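# Place two closest-weight pistons in the steel tray

## Task

Find the pair of pistons whose weights are most alike and set both of them in the steel parts tray; no other object may sit inside the tray or hang above it.

## Robot and tools

Robot: two arms, left_arm and right_arm, mounted on opposite sides of a table. left_arm's base is on the +y side; the arm names do not match image left/right. Each arm ends in a parallel gripper whose fingers point along the gripper's +x axis and close along its y axis. The reported end_effector_position is the midpoint between the fingers, about 3-4 cm behind the fingertips; only the last 1.5 cm of each finger pad is flat.

Frame: one scene frame for everything. Origin at table centre, +z up, table surface at z = 0.020 m. Positions in metres, orientations as quaternions written w first (qw, qx, qy, qz), velocities in m/s and rad/s. Reported hand poses may be a few cm off, worse at long reach.

Row format (used by every motion tool): one flat list of 16 numbers covering both arms, always all 16 even if one arm is idle: left_arm x, y, z, qw, qx, qy, qz, opening, then right_arm the same eight. x, y, z, quaternion are an absolute target pose for that gripper in the scene frame, not an offset. Opening runs from -1 to 1: +1 is fully open (0.080 m); empty fingers close at roughly -0.78, and anything below that closes no further. Full open-to-closed takes about 0.6 s or more. To hold an arm still, resend exactly its last reported pose and the desired opening; to keep a gripper's orientation, repeat the same target quaternion every time rather than copying a drifted reading.

execute_actions(actions, cameras): actions is a list with at most one entry. Empty list [] just reports the state (with pictures). An entry {rows, steps} runs a short action: rows is 1-15 rows, steps 4-15 (default 15), each step 1/30 s; a row is used per step and the last row repeats. Each target must lie within 0.6 m of that arm's last reported position along every gripper axis, or the call is refused and nothing moves. An entry with only steps (up to 300) is a wait counted from the previous result, including thinking time. cameras selects pictures: ["all"], [] or names; an unknown name invalidates the call.

move(target, speed, blend, blocking, cameras): drives each gripper in a straight line to its row. target is one row or a list of up to 15 rows (waypoints), all sharing a 10 s cap; no 0.6 m limit. speed is m/s, 0.002-0.5, default 0.25 (turning up to twice that in rad/s), one value or one per waypoint. blend, in metres, rounds corners at intermediate waypoints; 0 stops at each. blocking=false returns about 0.5 s after the start while motion continues. Openings of the first row are sent at once; a later row's openings are applied only after arriving there and everything settles. Paths ignore obstacles and the other arm; avoid paths that pass near an arm's own base (shoulder posture can flip). Faster moves lag, stray and hit harder; aiming further past a contact presses harder. The move: line gives the ending: done (within 8 mm and 2 degrees), off_target, moving, held (a check withheld steps or clearance stopped the path), blocked (gripper stopped far from its goal, usually by an obstacle; it then holds in place), fault. limits=paced means the pose was clipped, limits=held means steps were withheld. done does not tell you whether anything is touched.

wait(seconds 0-10, cameras): lets time pass without new commands; ends early if a move finishes. stop(cameras): brakes a running move (needs braking distance; fingers continue). zoom_image(camera, region): enlarged view of a region [x0, y0, x1, y1] in pixels (origin top-left, at most 504x504) of the latest image from cam_high, cam_low, cam_left_wrist or cam_right_wrist; all images are 896x504. finished_scene(scene): ends and grades the current scene (scene number 1 here); irreversible.

Controller behaviour: each step the commanded pose is clipped to within 70 mm and 16 degrees of the measured pose, then solved by damped IK, position favoured. Friction and gravity can leave the hand low, short or tilted; small moves may misfire. Check pose after each move and correct tilt. A result is sampled 4 steps before an action ends; those steps run afterwards.

Results: per arm, end_effector_position, end_effector_quat_wxyz, velocities (omitted when joint velocities read "within noise"), Hand target (current controller goal), Joint positions (last value is measured finger opening in metres), grip_measured (opening on the command scale, up to about 1 mm bias; under a hard squeeze it reads up to about 0.067 narrower than the part), Joint torques, External joint torques (resistance to outside force, including held weight; an outside push toward larger joint angle lowers it). These torque readings can help compare piston weights when lifting each in turn. Wrist depth gives a 7x7 grid of median distances (70-1000 mm) per wrist camera, rows separated by " / ", "-" when unreadable.

Gripping: after first contact, command about 0.08 below grip_measured for full force (less for a lighter hold). Parts thinner than about 3 mm get reduced force.

Avoid: dropping parts, releasing moving parts, anything leaving the table, slamming, hard pushes, and grippers/arms colliding (the clearance check does not guard gripper-to-gripper contact). Joint torque limits (N m): waist 17.6, shoulder 21.8, elbow 21.7, wrist pitch 5.74, wrist yaw 5.72, wrist roll 5.36; exceeding one halts that arm 10 s. Holding loads or straining stretched arms heats motors: MOTOR HOT appears at 50 °C; at 95 °C the arm is stopped (OVER-TEMPERATURE FAULT) for 30-60 s or goes limp. Joint ranges (rad): waist ±3.054, shoulder 0 to 3.142, elbow 0 to 2.356, wrist pitch ±1.571, wrist yaw ±1.571, wrist roll ±3.142. Occasional disturbances may tug a held part or shove loose objects.

Each tool is called after "Call:" by a JSON object that holds its "name" and its "arguments", one argument or row to a line.

## Session

Call:
{"name": "execute_actions", "arguments": {
  "actions": [],
  "cameras": ["all"]
}}

Scene clock: 0.00 s of 12600.00 s.
left_arm: end_effector_position=(-0.0132, +0.2409, +0.3482) grip_measured=+1.000 end_effector_quat_wxyz=(+0.626, +0.300, +0.417, -0.588) | right_arm: end_effector_position=(-0.2301, -0.2422, +0.2348) grip_measured=+1.000 end_effector_quat_wxyz=(+0.402, -0.573, +0.254, +0.667)
Joint positions: left_arm=[0.039 1.17 1.583 -1.477 0.054 -0.141 0.08] | right_arm=[0.852 1.533 1.455 -1.313 0.173 0.241 0.08]
Joint velocities: within noise
Joint torques (N m): no reading
External joint torques (N m): no reading
Heat: left arm: hottest wrist roll 40 °C (+0.0 °C/min); right arm: hottest wrist yaw 38 °C (+0.0 °C/min).
Wrist depth (mm): cam_left_wrist=[392 412 432 444 463 496 - / 332 340 420 440 457 483 - / 324 333 409 423 445 471 - / 316 328 401 411 440 415 - / 312 339 392 411 429 448 - / - - 387 394 416 87 - / - - 379 395 408 - -] | cam_right_wrist=[911 924 261 271 283 289 303 / 927 261 268 277 289 295 311 / 948 263 273 283 295 307 305 / 947 267 276 289 303 315 330 / 266 272 283 296 308 317 338 / 262 - 293 303 313 90 - / - - 296 310 323 - -]
Hand target: left_arm -0.0132, +0.2410, +0.3482; +0.626, +0.299, +0.417, -0.588 | right_arm -0.2302, -0.2421, +0.2360; -0.403, +0.571, -0.254, -0.669

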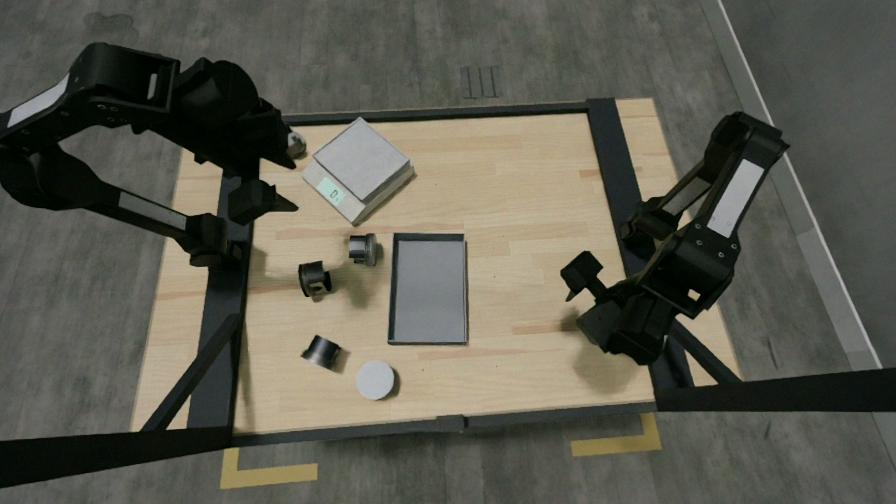

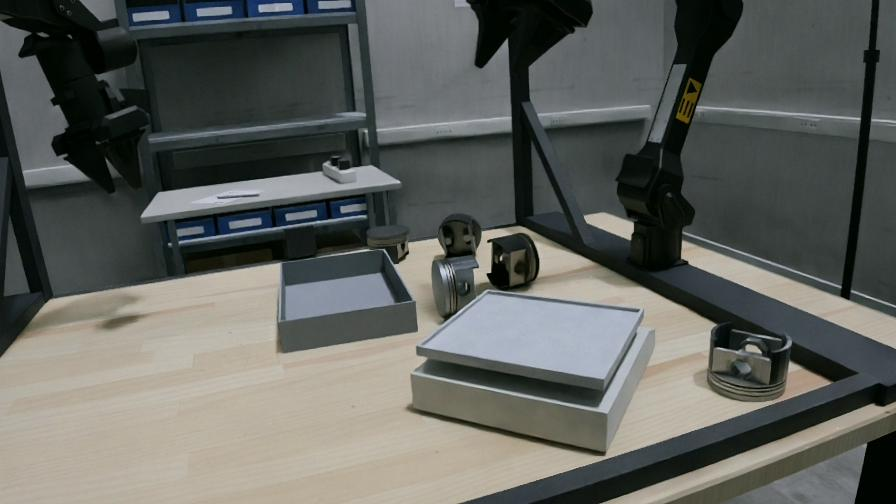

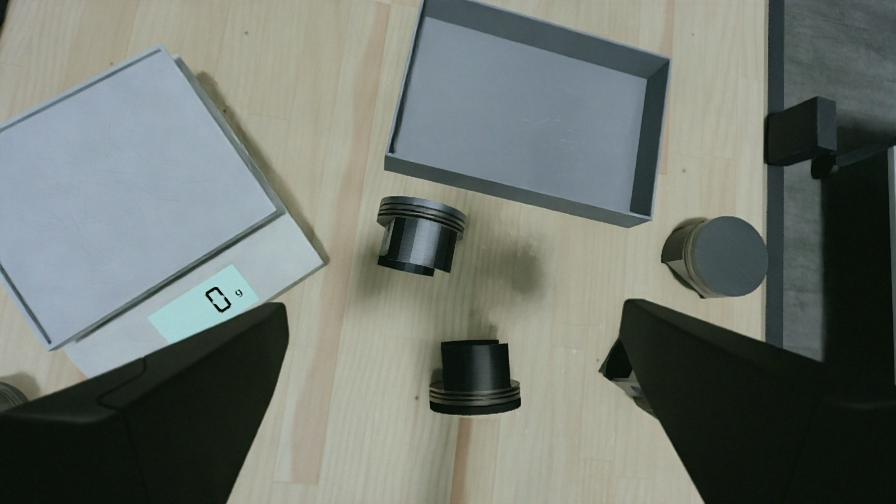

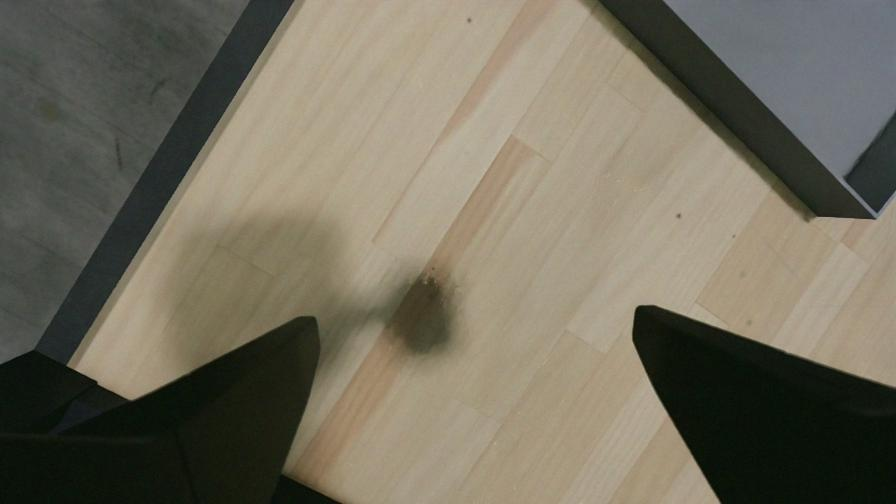

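Call:
{"name": "move", "arguments": {
  "target": [0.0, 0.22, 0.35, 0.5, 0.5, 0.5, -0.5, 1, -0.2302, -0.2421, 0.2360, 0.402, -0.573, 0.254, 0.667, 1]
}}

Scene clock: 2.43 s of 12600.00 s.
left_arm: end_effector_position=(-0.0007, +0.2212, +0.3482) grip_measured=+1.000 end_effector_quat_wxyz=(+0.595, +0.390, +0.388, -0.586) | right_arm: end_effector_position=(-0.2295, -0.2427, +0.2346) grip_measured=+1.000 end_effector_quat_wxyz=(+0.402, -0.574, +0.254, +0.666)
Joint positions: left_arm=[0.059 1.32 1.718 -1.563 0.008 0.044 0.08] | right_arm=[0.852 1.533 1.455 -1.317 0.173 0.241 0.08]
Joint velocities: within noise
Joint torques (N m): left_arm=[-0.03 -1.97 6.06 0.89 -0.1 0.15] | right_arm=[-0.18 -5.51 5.88 0.82 0.13 0.02]
External joint torques (N m): left_arm=[-0.01 1.41 0.75 -0.11 -0.11 0.14] | right_arm=[-0.15 -0.1 0.19 0.22 0.01 0.01]
Heat: left arm: hottest wrist roll 40 °C (+0.0 °C/min); right arm: hottest wrist yaw 38 °C (+0.0 °C/min).
Wrist depth (mm): cam_left_wrist=[407 410 413 417 425 426 431 / 406 346 410 415 419 421 426 / 342 345 410 411 420 424 428 / 337 340 370 409 413 414 420 / 389 337 405 406 405 374 419 / - - 399 404 345 87 - / - - 397 402 405 - -] | cam_right_wrist=[894 935 261 270 280 292 305 / 914 260 266 277 289 294 312 / 940 262 273 283 295 308 307 / 939 267 278 289 302 315 330 / 265 269 284 296 306 317 339 / 262 - 292 303 315 90 - / - - 297 311 325 - -]
Hand target: left_arm +0.0000, +0.2198, +0.3494; +0.596, +0.391, +0.385, -0.586 | right_arm -0.2302, -0.2421, +0.2360; -0.402, +0.573, -0.254, -0.667
Off the commanded pose: left_arm 0.002 m, 23 deg; orientation clipped | right_arm 0.002 m, 0 deg.
joint sent to its limit (left arm) — joint 4 (wrist pitch), lower limit.
Kept back: nothing.
move: off_target (left_arm); limits=paced

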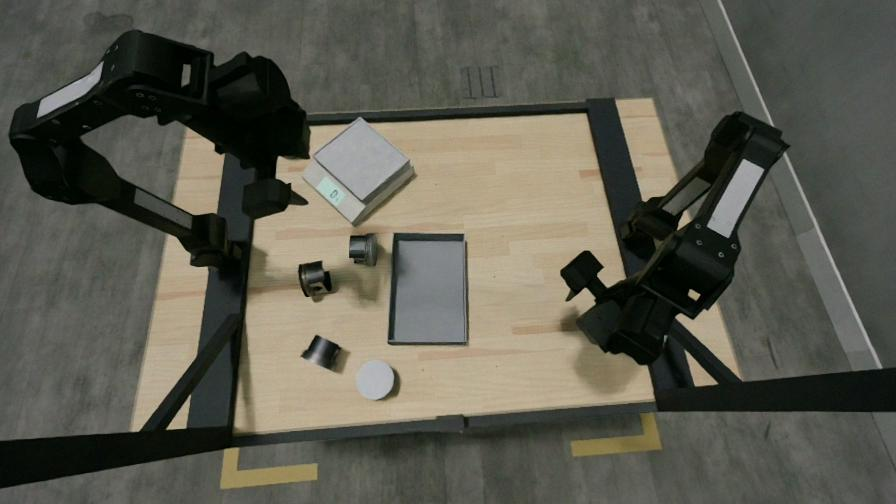

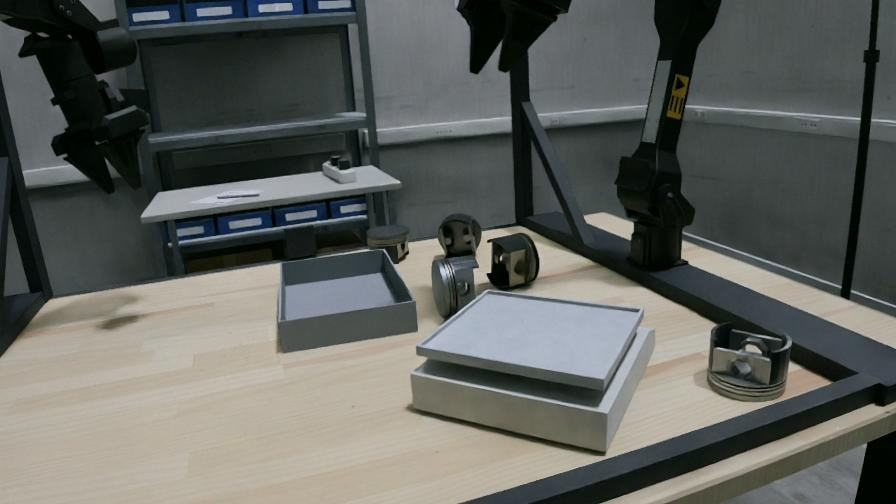

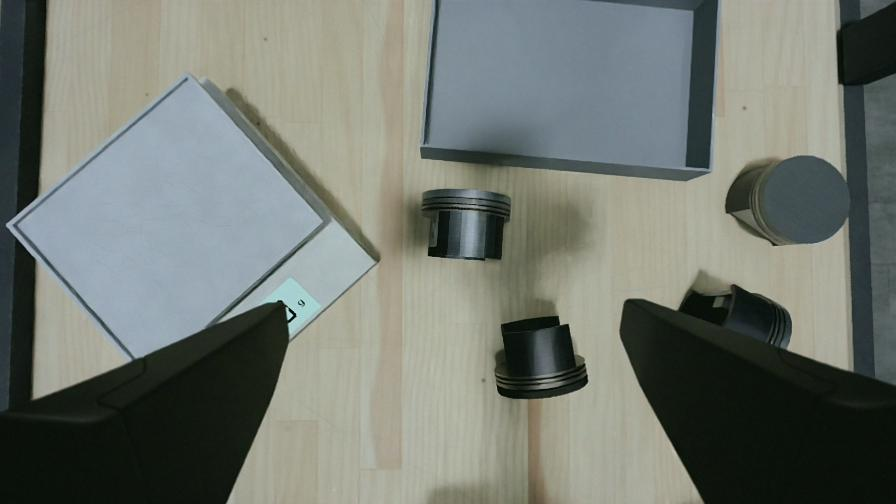

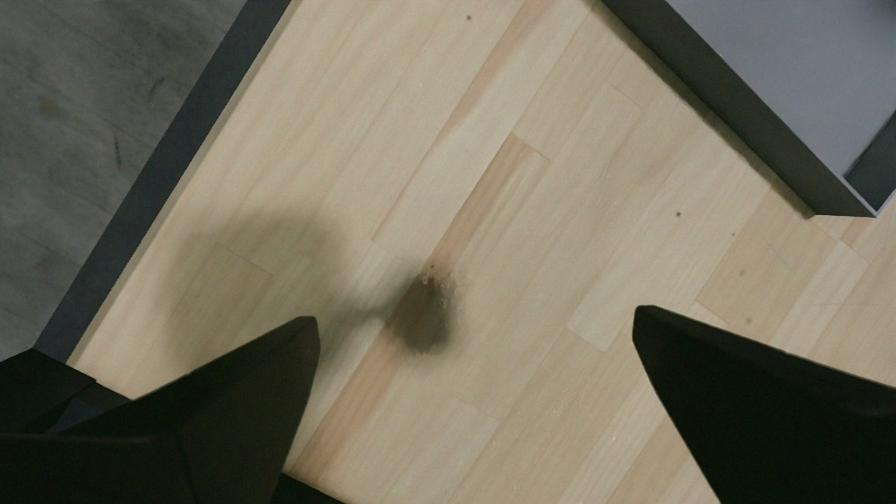

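Call:
{"name": "move", "arguments": {
  "target": [-0.016, 0.175, 0.18, 0.5, 0.5, 0.5, -0.5, 1, -0.2302, -0.2421, 0.2360, 0.402, -0.573, 0.254, 0.667, 1],
  "cameras": ["cam_left_wrist","cam_high","cam_low"]
}}

Call:
{"name": "zoom_image", "arguments": {
  "camera": "cam_high",
  "region": [180, 90, 480, 420]
}}

Scene clock: 4.97 s of 12600.00 s.
left_arm: end_effector_position=(-0.0145, +0.1743, +0.1836) grip_measured=+1.000 end_effector_quat_wxyz=(+0.504, +0.498, +0.496, -0.502) | right_arm: end_effector_position=(-0.2295, -0.2427, +0.2346) grip_measured=+1.000 end_effector_quat_wxyz=(+0.402, -0.574, +0.254, +0.666)
Joint positions: left_arm=[-0.003 1.628 1.37 -1.301 -0.003 -0.008 0.08] | right_arm=[0.852 1.533 1.455 -1.317 0.173 0.241 0.08]
Joint velocities: within noise
Joint torques (N m): left_arm=[-0.42 -4.6 4.83 0.49 0.11 -0.13] | right_arm=[-0.1 -5.58 5.96 0.78 0.11 0.02]
External joint torques (N m): left_arm=[-0.44 1.69 -0.99 0.11 0.12 -0.13] | right_arm=[-0.12 -0.17 0.27 0.17 0 0.02]
Heat: left arm: hottest wrist roll 40 °C (+0.0 °C/min); right arm: hottest wrist yaw 38 °C (+0.0 °C/min).
Wrist depth (mm): cam_left_wrist=[185 202 205 207 208 206 209 / 171 208 214 213 219 224 224 / 159 188 225 159 232 236 237 / 168 199 239 167 245 249 251 / 204 210 252 257 254 260 257 / - - 271 273 198 87 - / - - 289 294 296 - -] | cam_right_wrist=[914 930 261 271 281 290 304 / 935 260 267 277 288 296 312 / 932 263 272 282 294 308 306 / 940 268 278 289 303 316 331 / 266 271 284 295 308 317 340 / 262 - 293 303 314 90 - / - - 297 310 323 - -]
Hand target: left_arm -0.0160, +0.1750, +0.1800; +0.500, +0.500, +0.500, -0.500 | right_arm -0.2302, -0.2421, +0.2360; -0.402, +0.573, -0.254, -0.667
Off the commanded pose: left_arm 0.004 m, 1 deg | right_arm 0.002 m, 0 deg.
Kept back: nothing.
move: done
Images, in order (width x height): cam_high 896x504, cam_low 896x504, cam_left_wrist 896x504.

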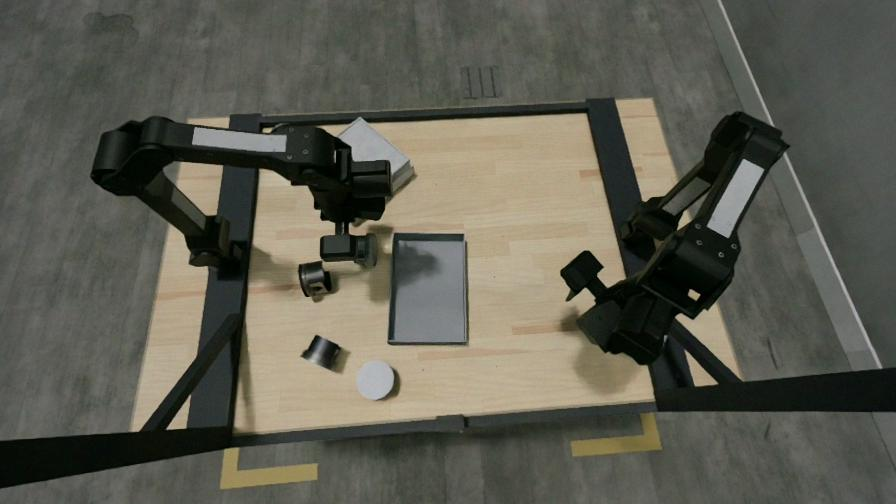

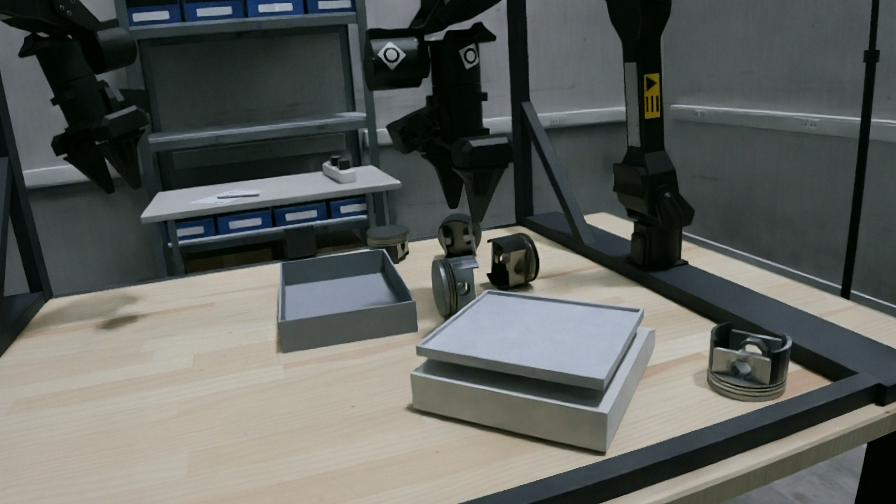

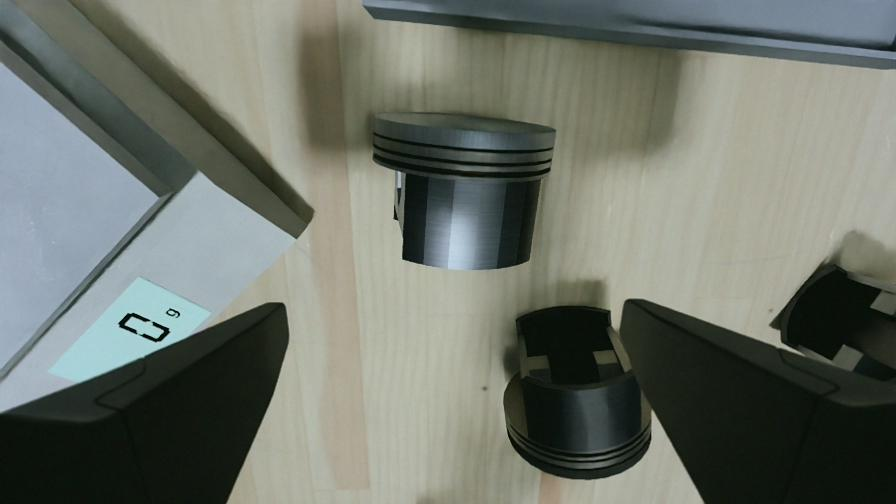

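Scaled by 1.527.

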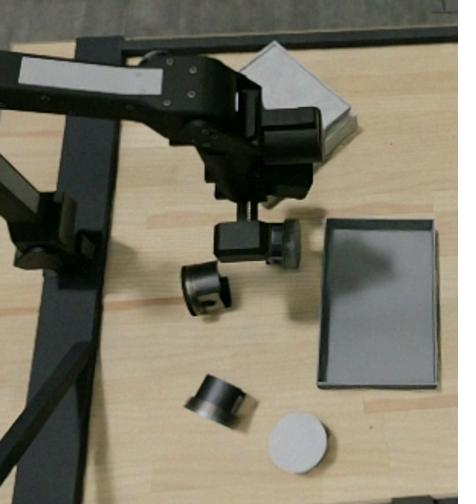

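Call:
{"name": "move", "arguments": {
  "target": [
    [-0.0205, 0.178, 0.12, 0.5, 0.5, 0.5, -0.5, 1, -0.2302, -0.2421, 0.2360, 0.402, -0.573, 0.254, 0.667, 1],
    [-0.0205, 0.178, 0.078, 0.5, 0.5, 0.5, -0.5, 1, -0.2302, -0.2421, 0.2360, 0.402, -0.573, 0.254, 0.667, 1]
  ],
  "cameras": ["cam_left_wrist","cam_high","cam_low"],
  "speed": [0.2,0.1]
}}

Scene clock: 7.03 s of 12600.00 s.
left_arm: end_effector_position=(-0.0190, +0.1748, +0.0827) grip_measured=+1.000 end_effector_quat_wxyz=(+0.505, +0.496, +0.495, -0.504) | right_arm: end_effector_position=(-0.2295, -0.2427, +0.2346) grip_measured=+1.000 end_effector_quat_wxyz=(+0.402, -0.574, +0.254, +0.666)
Joint positions: left_arm=[-0.018 1.706 1.044 -0.892 -0.003 -0.024 0.08] | right_arm=[0.852 1.533 1.455 -1.317 0.173 0.241 0.08]
Joint velocities: within noise
Joint torques (N m): left_arm=[-0.42 -4.6 3.97 0.52 0.1 -0.12] | right_arm=[-0.03 -5.64 6.01 0.82 0.12 0.01]
External joint torques (N m): left_arm=[-0.43 1.77 -1.35 0.14 0.11 -0.12] | right_arm=[-0.03 -0.26 0.34 0.21 0.01 0]
Heat: left arm: hottest wrist roll 40 °C (+0.0 °C/min); right arm: hottest wrist yaw 38 °C (+0.0 °C/min).
Wrist depth (mm): cam_left_wrist=[111 112 112 114 115 117 118 / 117 117 118 119 121 123 124 / 123 123 - - 94 128 132 / 126 130 - - - 139 139 / - 122 - - - 144 147 / - - - - - 87 - / - - 160 - - - -] | cam_right_wrist=[897 926 261 271 280 289 303 / 936 261 266 278 289 296 312 / 929 263 273 283 294 308 306 / 947 267 279 289 301 315 331 / 266 271 286 295 307 317 340 / 262 - 294 303 315 90 - / - - 298 310 325 - -]
Hand target: left_arm -0.0204, +0.1780, +0.0781; +0.500, +0.500, +0.500, -0.500 | right_arm -0.2302, -0.2421, +0.2360; -0.402, +0.573, -0.254, -0.667
Off the commanded pose: left_arm 0.006 m, 1 deg | right_arm 0.002 m, 0 deg.
Kept back: nothing.
move: done
Images, in order (width x height): cam_high 896x504, cam_low 896x504, cam_left_wrist 896x504.

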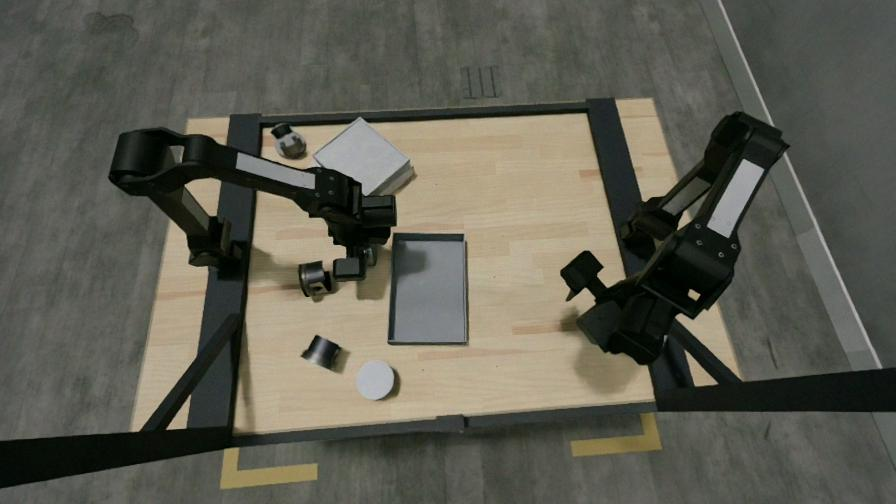

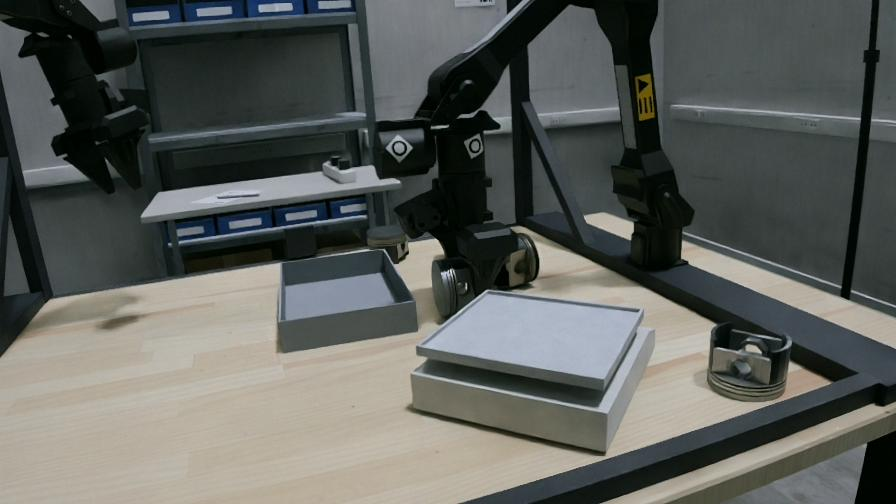

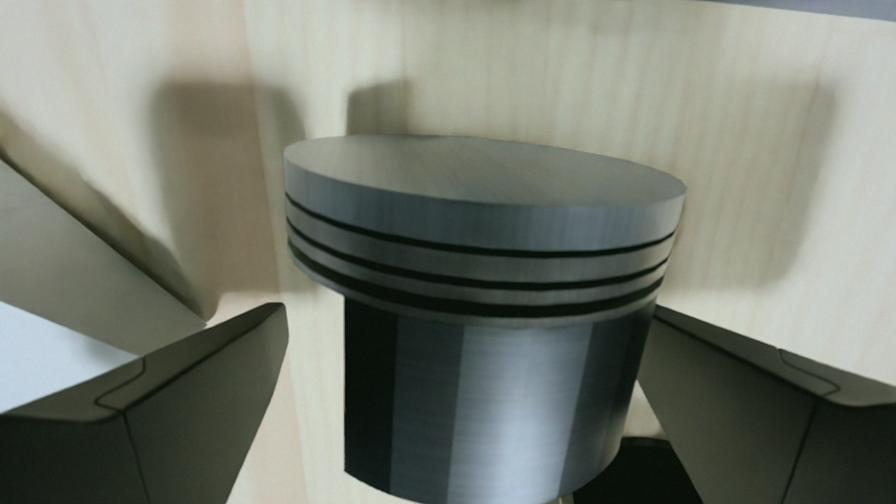

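Call:
{"name": "move", "arguments": {
  "target": [-0.028, 0.181, 0.076, 0.5, 0.5, 0.5, -0.5, 1, -0.2302, -0.2421, 0.2360, 0.402, -0.573, 0.254, 0.667, 1],
  "cameras": ["cam_left_wrist"],
  "speed": 0.1
}}

Call:
{"name": "move", "arguments": {
  "target": [-0.028, 0.181, 0.076, 0.5, 0.5, 0.5, -0.5, -0.1, -0.2302, -0.2421, 0.2360, 0.402, -0.573, 0.254, 0.667, 1],
  "cameras": ["cam_left_wrist"],
  "speed": 0.1
}}

Scene clock: 8.00 s of 12600.00 s.
left_arm: end_effector_position=(-0.0267, +0.1777, +0.0792) grip_measured=+1.000 end_effector_quat_wxyz=(+0.503, +0.498, +0.496, -0.503) | right_arm: end_effector_position=(-0.2295, -0.2427, +0.2346) grip_measured=+1.000 end_effector_quat_wxyz=(+0.402, -0.574, +0.254, +0.666)
Joint positions: left_arm=[-0.045 1.706 1.029 -0.882 -0.003 -0.05 0.08] | right_arm=[0.852 1.533 1.455 -1.317 0.173 0.241 0.08]
Joint velocities: within noise
Joint torques (N m): left_arm=[-0.41 -5.2 3.89 0.5 0.09 -0.13] | right_arm=[0.08 -5.41 5.99 0.78 0.09 0]
External joint torques (N m): left_arm=[-0.45 1.2 -1.49 0.1 0.11 -0.13] | right_arm=[0.07 -0.07 0.35 0.18 -0.02 0]
Heat: left arm: hottest wrist roll 40 °C (+0.0 °C/min); right arm: hottest wrist yaw 38 °C (+0.0 °C/min).
Wrist depth (mm): cam_left_wrist=[108 108 109 111 112 113 114 / 114 113 115 116 118 119 121 / 119 121 - - - 126 127 / 124 126 - - - 135 135 / 111 - - - - 139 143 / - - - - - 87 - / - - - - 156 - -] | cam_right_wrist=[894 922 260 271 281 291 304 / 919 261 266 277 286 295 311 / 944 263 274 283 294 308 307 / 949 268 277 287 301 315 331 / 265 271 285 297 306 318 341 / 261 - 291 303 315 90 - / - - 297 311 324 - -]
Hand target: left_arm -0.0280, +0.1810, +0.0761; +0.500, +0.500, +0.500, -0.500 | right_arm -0.2302, -0.2421, +0.2360; -0.402, +0.573, -0.254, -0.667
Off the commanded pose: left_arm 0.005 m, 1 deg | right_arm 0.002 m, 0 deg.
Kept back: nothing.
move: done
Images, in order (width x height): cam_left_wrist 896x504.

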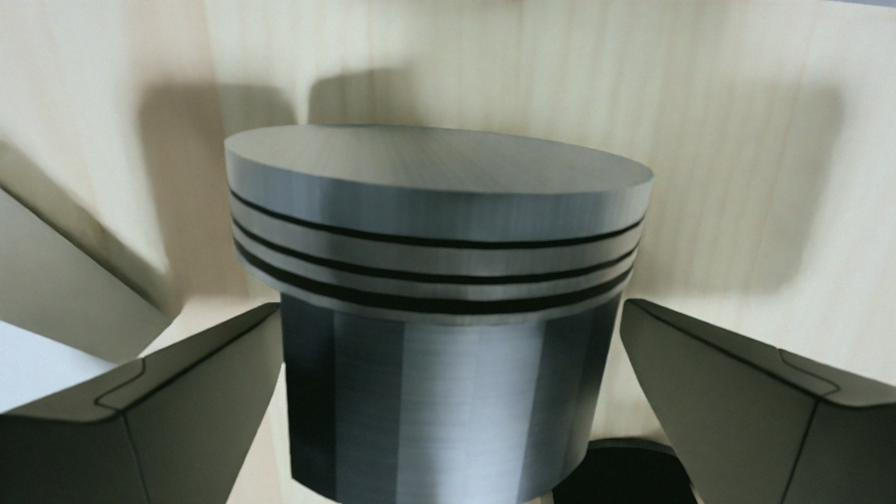

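Scene clock: 8.70 s of 12600.00 s.
left_arm: end_effector_position=(-0.0268, +0.1776, +0.0791) grip_measured=+0.298 end_effector_quat_wxyz=(+0.504, +0.497, +0.496, -0.503) | right_arm: end_effector_position=(-0.2295, -0.2427, +0.2346) grip_measured=+1.000 end_effector_quat_wxyz=(+0.402, -0.574, +0.254, +0.666)
Joint positions: left_arm=[-0.046 1.706 1.029 -0.88 -0.003 -0.051 0.048] | right_arm=[0.852 1.533 1.455 -1.317 0.173 0.241 0.08]
Joint velocities: within noise
Joint torques (N m): left_arm=[-0.38 -5.19 3.93 0.42 0.1 -0.12] | right_arm=[0.01 -5.56 5.87 0.81 0.13 -0.02]
External joint torques (N m): left_arm=[-0.34 1.19 -1.42 0.03 0.1 -0.12] | right_arm=[-0.01 -0.12 0.2 0.22 0.02 -0.03]
Heat: left arm: hottest wrist roll 40 °C (+0.0 °C/min); right arm: hottest wrist yaw 38 °C (+0.0 °C/min).
Wrist depth (mm): cam_left_wrist=[108 108 109 111 112 113 115 / - 113 115 116 117 119 121 / 119 120 - - - 126 128 / 125 127 - - - 135 135 / 110 133 - - - 141 144 / - - - - - - 151 / - - - - - - -] | cam_right_wrist=[908 924 261 271 281 290 302 / 918 260 266 278 289 296 313 / 942 262 273 283 294 307 305 / 940 267 278 289 301 315 331 / 266 272 285 295 307 318 340 / 260 - 290 302 315 90 - / - - 298 311 324 - -]
Hand target: left_arm -0.0280, +0.1811, +0.0760; +0.500, +0.500, +0.500, -0.500 | right_arm -0.2302, -0.2421, +0.2360; -0.402, +0.573, -0.254, -0.667
Off the commanded pose: left_arm 0.005 m, 1 deg | right_arm 0.002 m, 0 deg.
Kept back: nothing.
move: done
Images, in order (width x height): cam_left_wrist 896x504.

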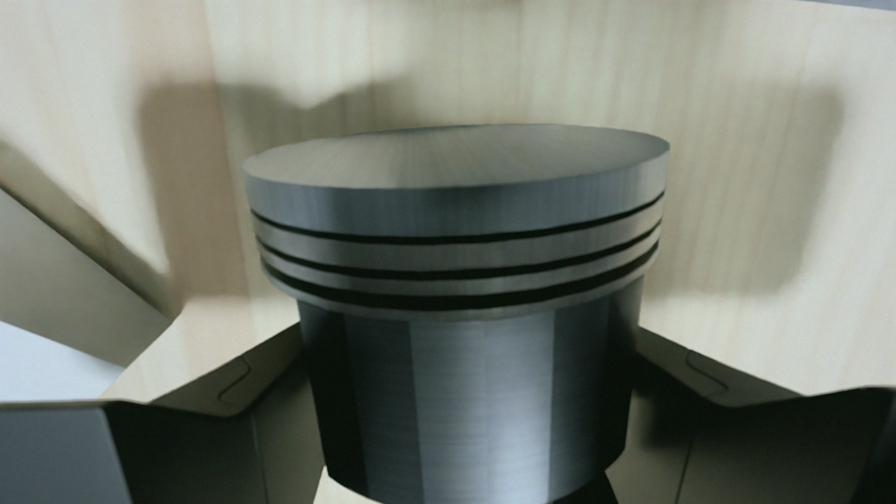

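Call:
{"name": "move", "arguments": {
  "target": [
    [-0.028, 0.181, 0.15, 0.5, 0.5, 0.5, -0.5, 0.1, -0.2302, -0.2421, 0.2360, 0.402, -0.573, 0.254, 0.667, 1],
    [0.168, 0.157, 0.19, 0.6325, 0.316, 0.6325, -0.316, 0.1, -0.2302, -0.2421, 0.2360, 0.402, -0.573, 0.254, 0.667, 1]
  ],
  "cameras": ["cam_left_wrist","cam_high","cam_low"],
  "speed": [0.15,0.25],
  "blend": [0.03,0]
}}

Scene clock: 11.10 s of 12600.00 s.
left_arm: end_effector_position=(+0.1665, +0.1598, +0.1886) grip_measured=+0.298 end_effector_quat_wxyz=(+0.630, +0.319, +0.633, -0.316) end_effector_velocity=(-0.002, +0.000, +0.002) end_effector_angular_velocity=(+0.014, +0.000, +0.015) | right_arm: end_effector_position=(-0.2295, -0.2427, +0.2346) grip_measured=+1.000 end_effector_quat_wxyz=(+0.402, -0.574, +0.254, +0.666)
Joint positions: left_arm=[0.537 1.889 1.702 -1.39 -0.001 -0.109 0.048] | right_arm=[0.852 1.533 1.455 -1.317 0.173 0.241 0.08]
Joint velocities: left_arm=[-0.007 0.007 0.017 -0.022 -0.007 -0.022 0] | right_arm=[within noise]
Joint torques (N m): left_arm=[-0.11 -6.54 7.17 0.3 0.02 -0.13] | right_arm=[0.16 -5.59 5.96 0.79 0.1 0.02]
External joint torques (N m): left_arm=[-0.12 1.64 1.41 -0.05 0.04 -0.13] | right_arm=[0.16 -0.16 0.25 0.18 -0.02 0.02]
Heat: left arm: hottest wrist roll 40 °C (+0.0 °C/min); right arm: hottest wrist yaw 38 °C (+0.0 °C/min).
Wrist depth (mm): cam_left_wrist=[145 147 149 151 152 211 213 / 207 155 157 158 159 224 226 / 224 163 - - - 238 235 / 236 176 - - - 250 244 / 230 248 - - - 268 270 / - - - - - - 286 / - - - - - - -] | cam_right_wrist=[904 909 261 272 280 290 303 / 918 259 267 276 288 296 312 / 929 262 272 283 296 307 306 / 948 267 277 290 303 315 331 / 266 271 284 296 307 317 340 / 261 - 292 302 316 90 - / - - 297 310 324 - -]
Hand target: left_arm +0.1679, +0.1571, +0.1899; +0.633, +0.316, +0.633, -0.316 | right_arm -0.2302, -0.2421, +0.2360; -0.402, +0.573, -0.254, -0.667
Off the commanded pose: left_arm 0.003 m, 0 deg | right_arm 0.002 m, 0 deg.
Kept back: nothing.
move: done
Images, in order (width x height): cam_high 896x504, cam_low 896x504, cam_left_wrist 896x504.

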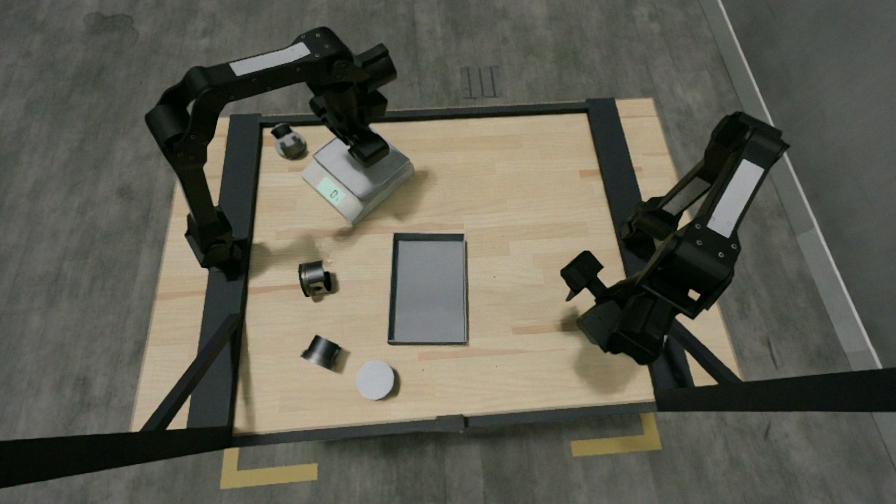

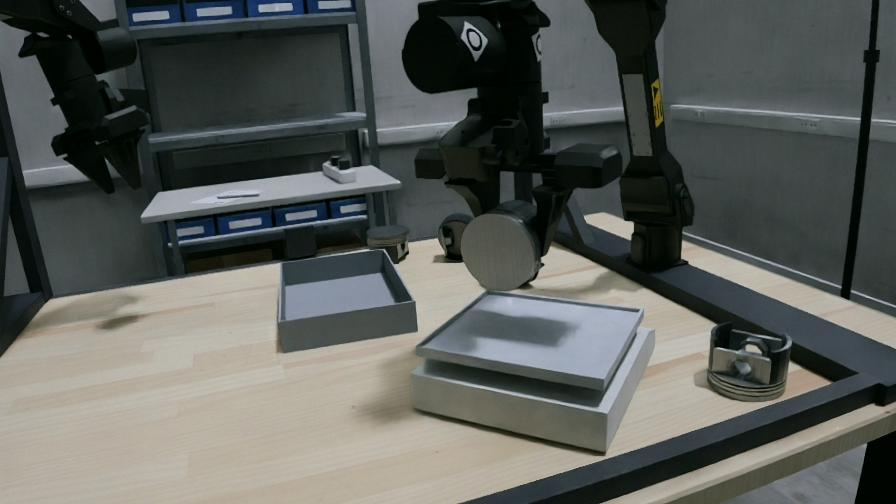

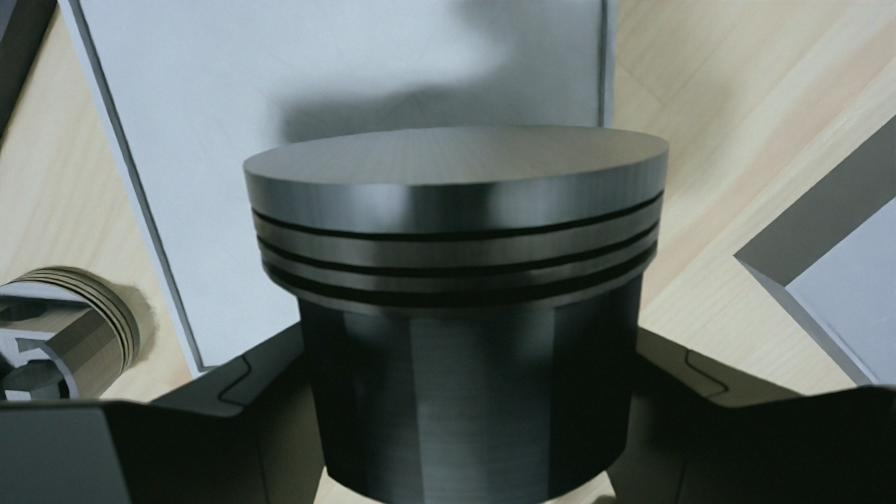

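Call:
{"name": "move", "arguments": {
  "target": [
    [0.165, 0.152, 0.150, 0.6325, 0.316, 0.6325, -0.316, 0.1, -0.2302, -0.2421, 0.2360, 0.402, -0.573, 0.254, 0.667, 1],
    [0.165, 0.152, 0.142, 0.6325, 0.316, 0.6325, -0.316, 0.1, -0.2302, -0.2421, 0.2360, 0.402, -0.573, 0.254, 0.667, 1]
  ],
  "cameras": ["cam_left_wrist","cam_low"],
  "speed": [0.15,0.03]
}}

Call:
{"name": "zoom_image", "arguments": {
  "camera": "cam_low",
  "region": [390, 180, 690, 460]
}}

Scene clock: 12.47 s of 12600.00 s.
left_arm: end_effector_position=(+0.1667, +0.1517, +0.1457) grip_measured=+0.298 end_effector_quat_wxyz=(+0.636, +0.314, +0.629, -0.318) | right_arm: end_effector_position=(-0.2295, -0.2427, +0.2346) grip_measured=+1.000 end_effector_quat_wxyz=(+0.402, -0.574, +0.254, +0.666)
Joint positions: left_arm=[0.526 1.908 1.557 -1.21 -0.001 -0.123 0.048] | right_arm=[0.852 1.533 1.455 -1.317 0.173 0.241 0.08]
Joint velocities: within noise
Joint torques (N m): left_arm=[-0.36 -6.81 4.78 0.5 0.01 -0.13] | right_arm=[-0.03 -5.52 5.85 0.8 0.09 0.03]
External joint torques (N m): left_arm=[-0.33 1.51 -0.97 0.13 0.02 -0.13] | right_arm=[-0.01 -0.11 0.17 0.21 -0.03 0.03]
Heat: left arm: hottest wrist roll 40 °C (+0.0 °C/min); right arm: hottest wrist yaw 38 °C (+0.0 °C/min).
Wrist depth (mm): cam_left_wrist=[- 110 110 - 114 172 174 / - 116 117 117 118 182 184 / 121 121 - - - 193 195 / - 128 - - - 204 202 / 135 136 - - - 218 200 / - - - - - - 230 / - - - - - - -] | cam_right_wrist=[911 932 261 270 281 291 302 / 920 261 266 276 288 296 311 / 927 261 272 284 295 307 306 / 939 267 278 288 302 315 332 / 265 271 285 297 307 318 341 / 260 - 292 304 316 90 - / - - 296 311 323 - -]
Hand target: left_arm +0.1650, +0.1520, +0.1421; +0.633, +0.316, +0.633, -0.316 | right_arm -0.2302, -0.2421, +0.2360; -0.402, +0.573, -0.254, -0.667
Off the commanded pose: left_arm 0.004 m, 1 deg | right_arm 0.002 m, 0 deg.
Kept back: nothing.
move: done
Images, in order (width x height): cam_low 896x504, cam_left_wrist 896x504.

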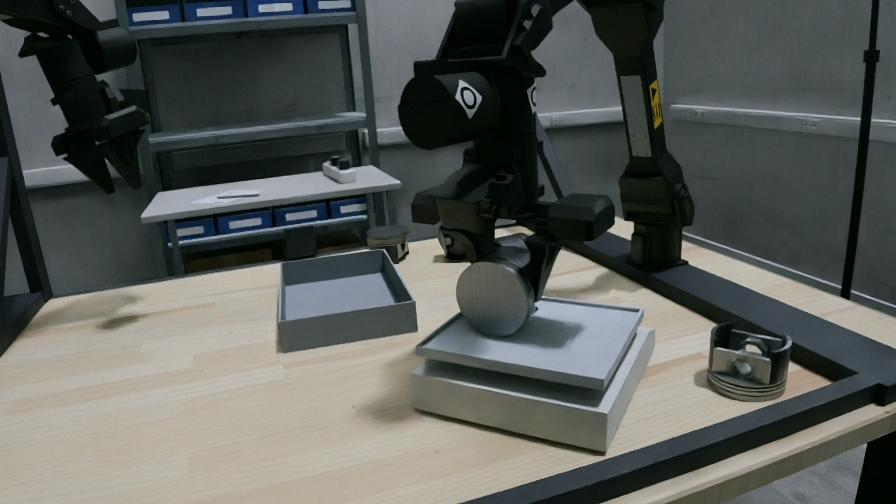

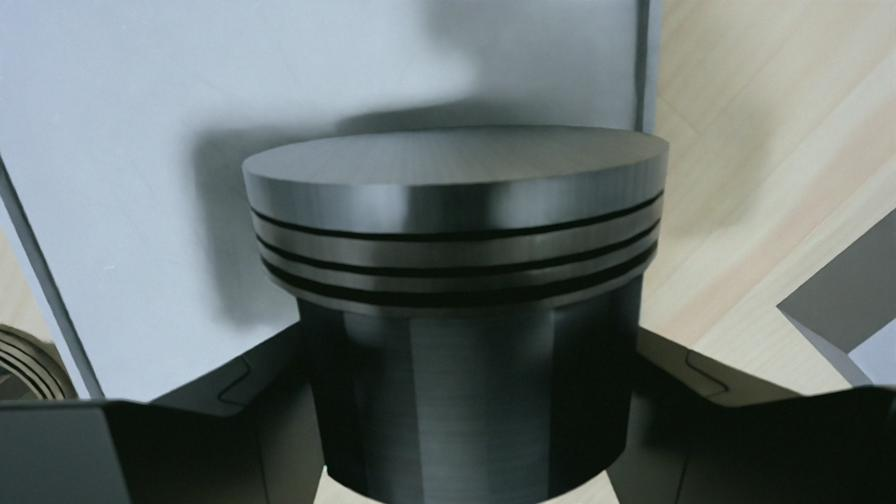

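Scaled by 1.680.

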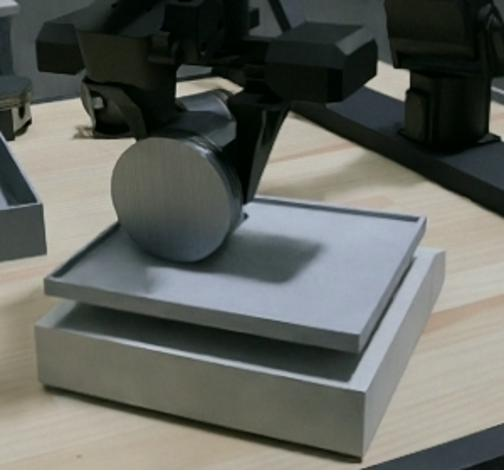

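Call:
{"name": "move", "arguments": {
  "target": [0.165, 0.152, 0.138, 0.6325, 0.316, 0.6325, -0.316, 0.1, -0.2302, -0.2421, 0.2360, 0.402, -0.573, 0.254, 0.667, 1],
  "cameras": ["cam_high","cam_low"],
  "speed": 0.03
}}

Call:
{"name": "zoom_image", "arguments": {
  "camera": "cam_high",
  "region": [290, 140, 390, 230]
}}

Scene clock: 13.40 s of 12600.00 s.
left_arm: end_effector_position=(+0.1667, +0.1516, +0.1431) grip_measured=+0.298 end_effector_quat_wxyz=(+0.636, +0.314, +0.629, -0.318) | right_arm: end_effector_position=(-0.2295, -0.2427, +0.2346) grip_measured=+1.000 end_effector_quat_wxyz=(+0.402, -0.574, +0.254, +0.666)
Joint positions: left_arm=[0.526 1.908 1.547 -1.198 -0.001 -0.123 0.048] | right_arm=[0.852 1.533 1.455 -1.317 0.173 0.241 0.08]
Joint velocities: within noise
Joint torques (N m): left_arm=[-0.35 -6.6 4.45 0.77 0.02 -0.13] | right_arm=[0.03 -5.6 5.93 0.81 0.11 -0.02]
External joint torques (N m): left_arm=[-0.35 1.74 -1.34 0.38 0.03 -0.13] | right_arm=[-0.01 -0.12 0.18 0.19 0.01 -0.03]
Heat: left arm: hottest wrist roll 40 °C (+0.0 °C/min); right arm: hottest wrist yaw 38 °C (+0.0 °C/min).
Wrist depth (mm): cam_left_wrist=[- 108 109 - 113 171 173 / 114 115 116 115 116 181 183 / 120 120 - - - 192 193 / 125 127 - - - 202 202 / 133 135 - - - 213 200 / - - - - - - 227 / - - - - - - -] | cam_right_wrist=[907 924 260 272 280 291 304 / 917 261 266 277 288 295 312 / 933 262 273 283 294 308 306 / 943 267 278 289 303 317 332 / 267 271 285 296 307 318 339 / 261 - 292 302 316 90 - / - - 297 309 325 - -]
Hand target: left_arm +0.1650, +0.1521, +0.1381; +0.633, +0.316, +0.633, -0.316 | right_arm -0.2302, -0.2421, +0.2360; -0.402, +0.573, -0.254, -0.667
Off the commanded pose: left_arm 0.005 m, 1 deg | right_arm 0.002 m, 0 deg.
Kept back: nothing.
move: done
Images, in order (width x height): cam_high 896x504, cam_low 896x504.

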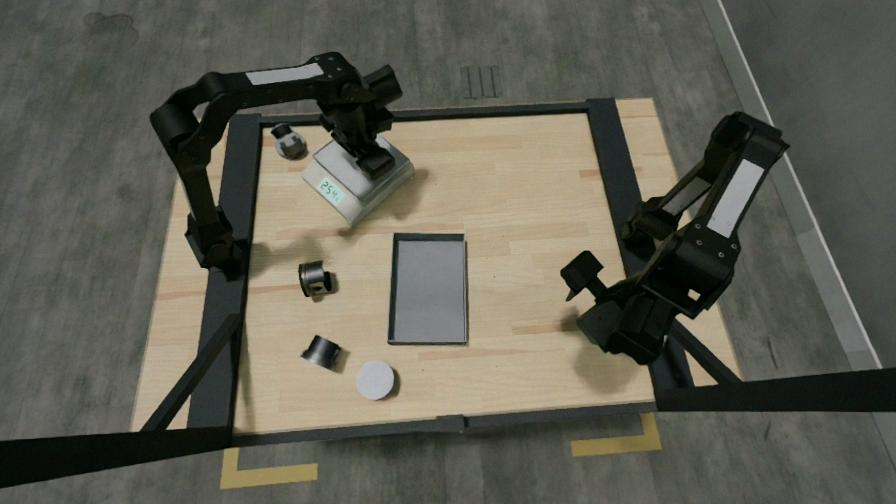

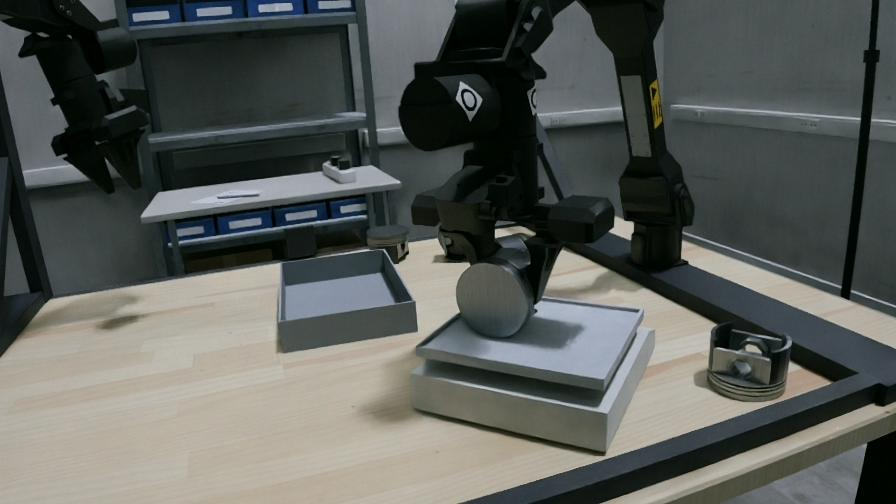

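Scaled by 5.040.

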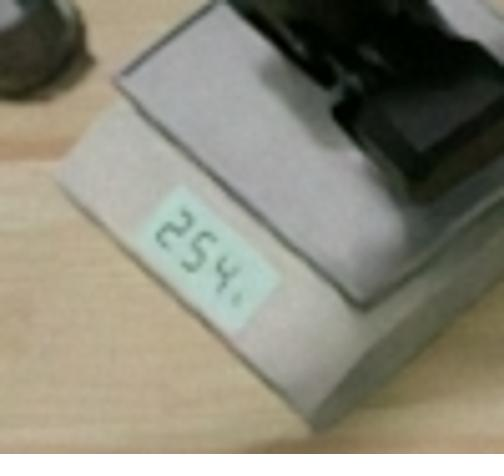

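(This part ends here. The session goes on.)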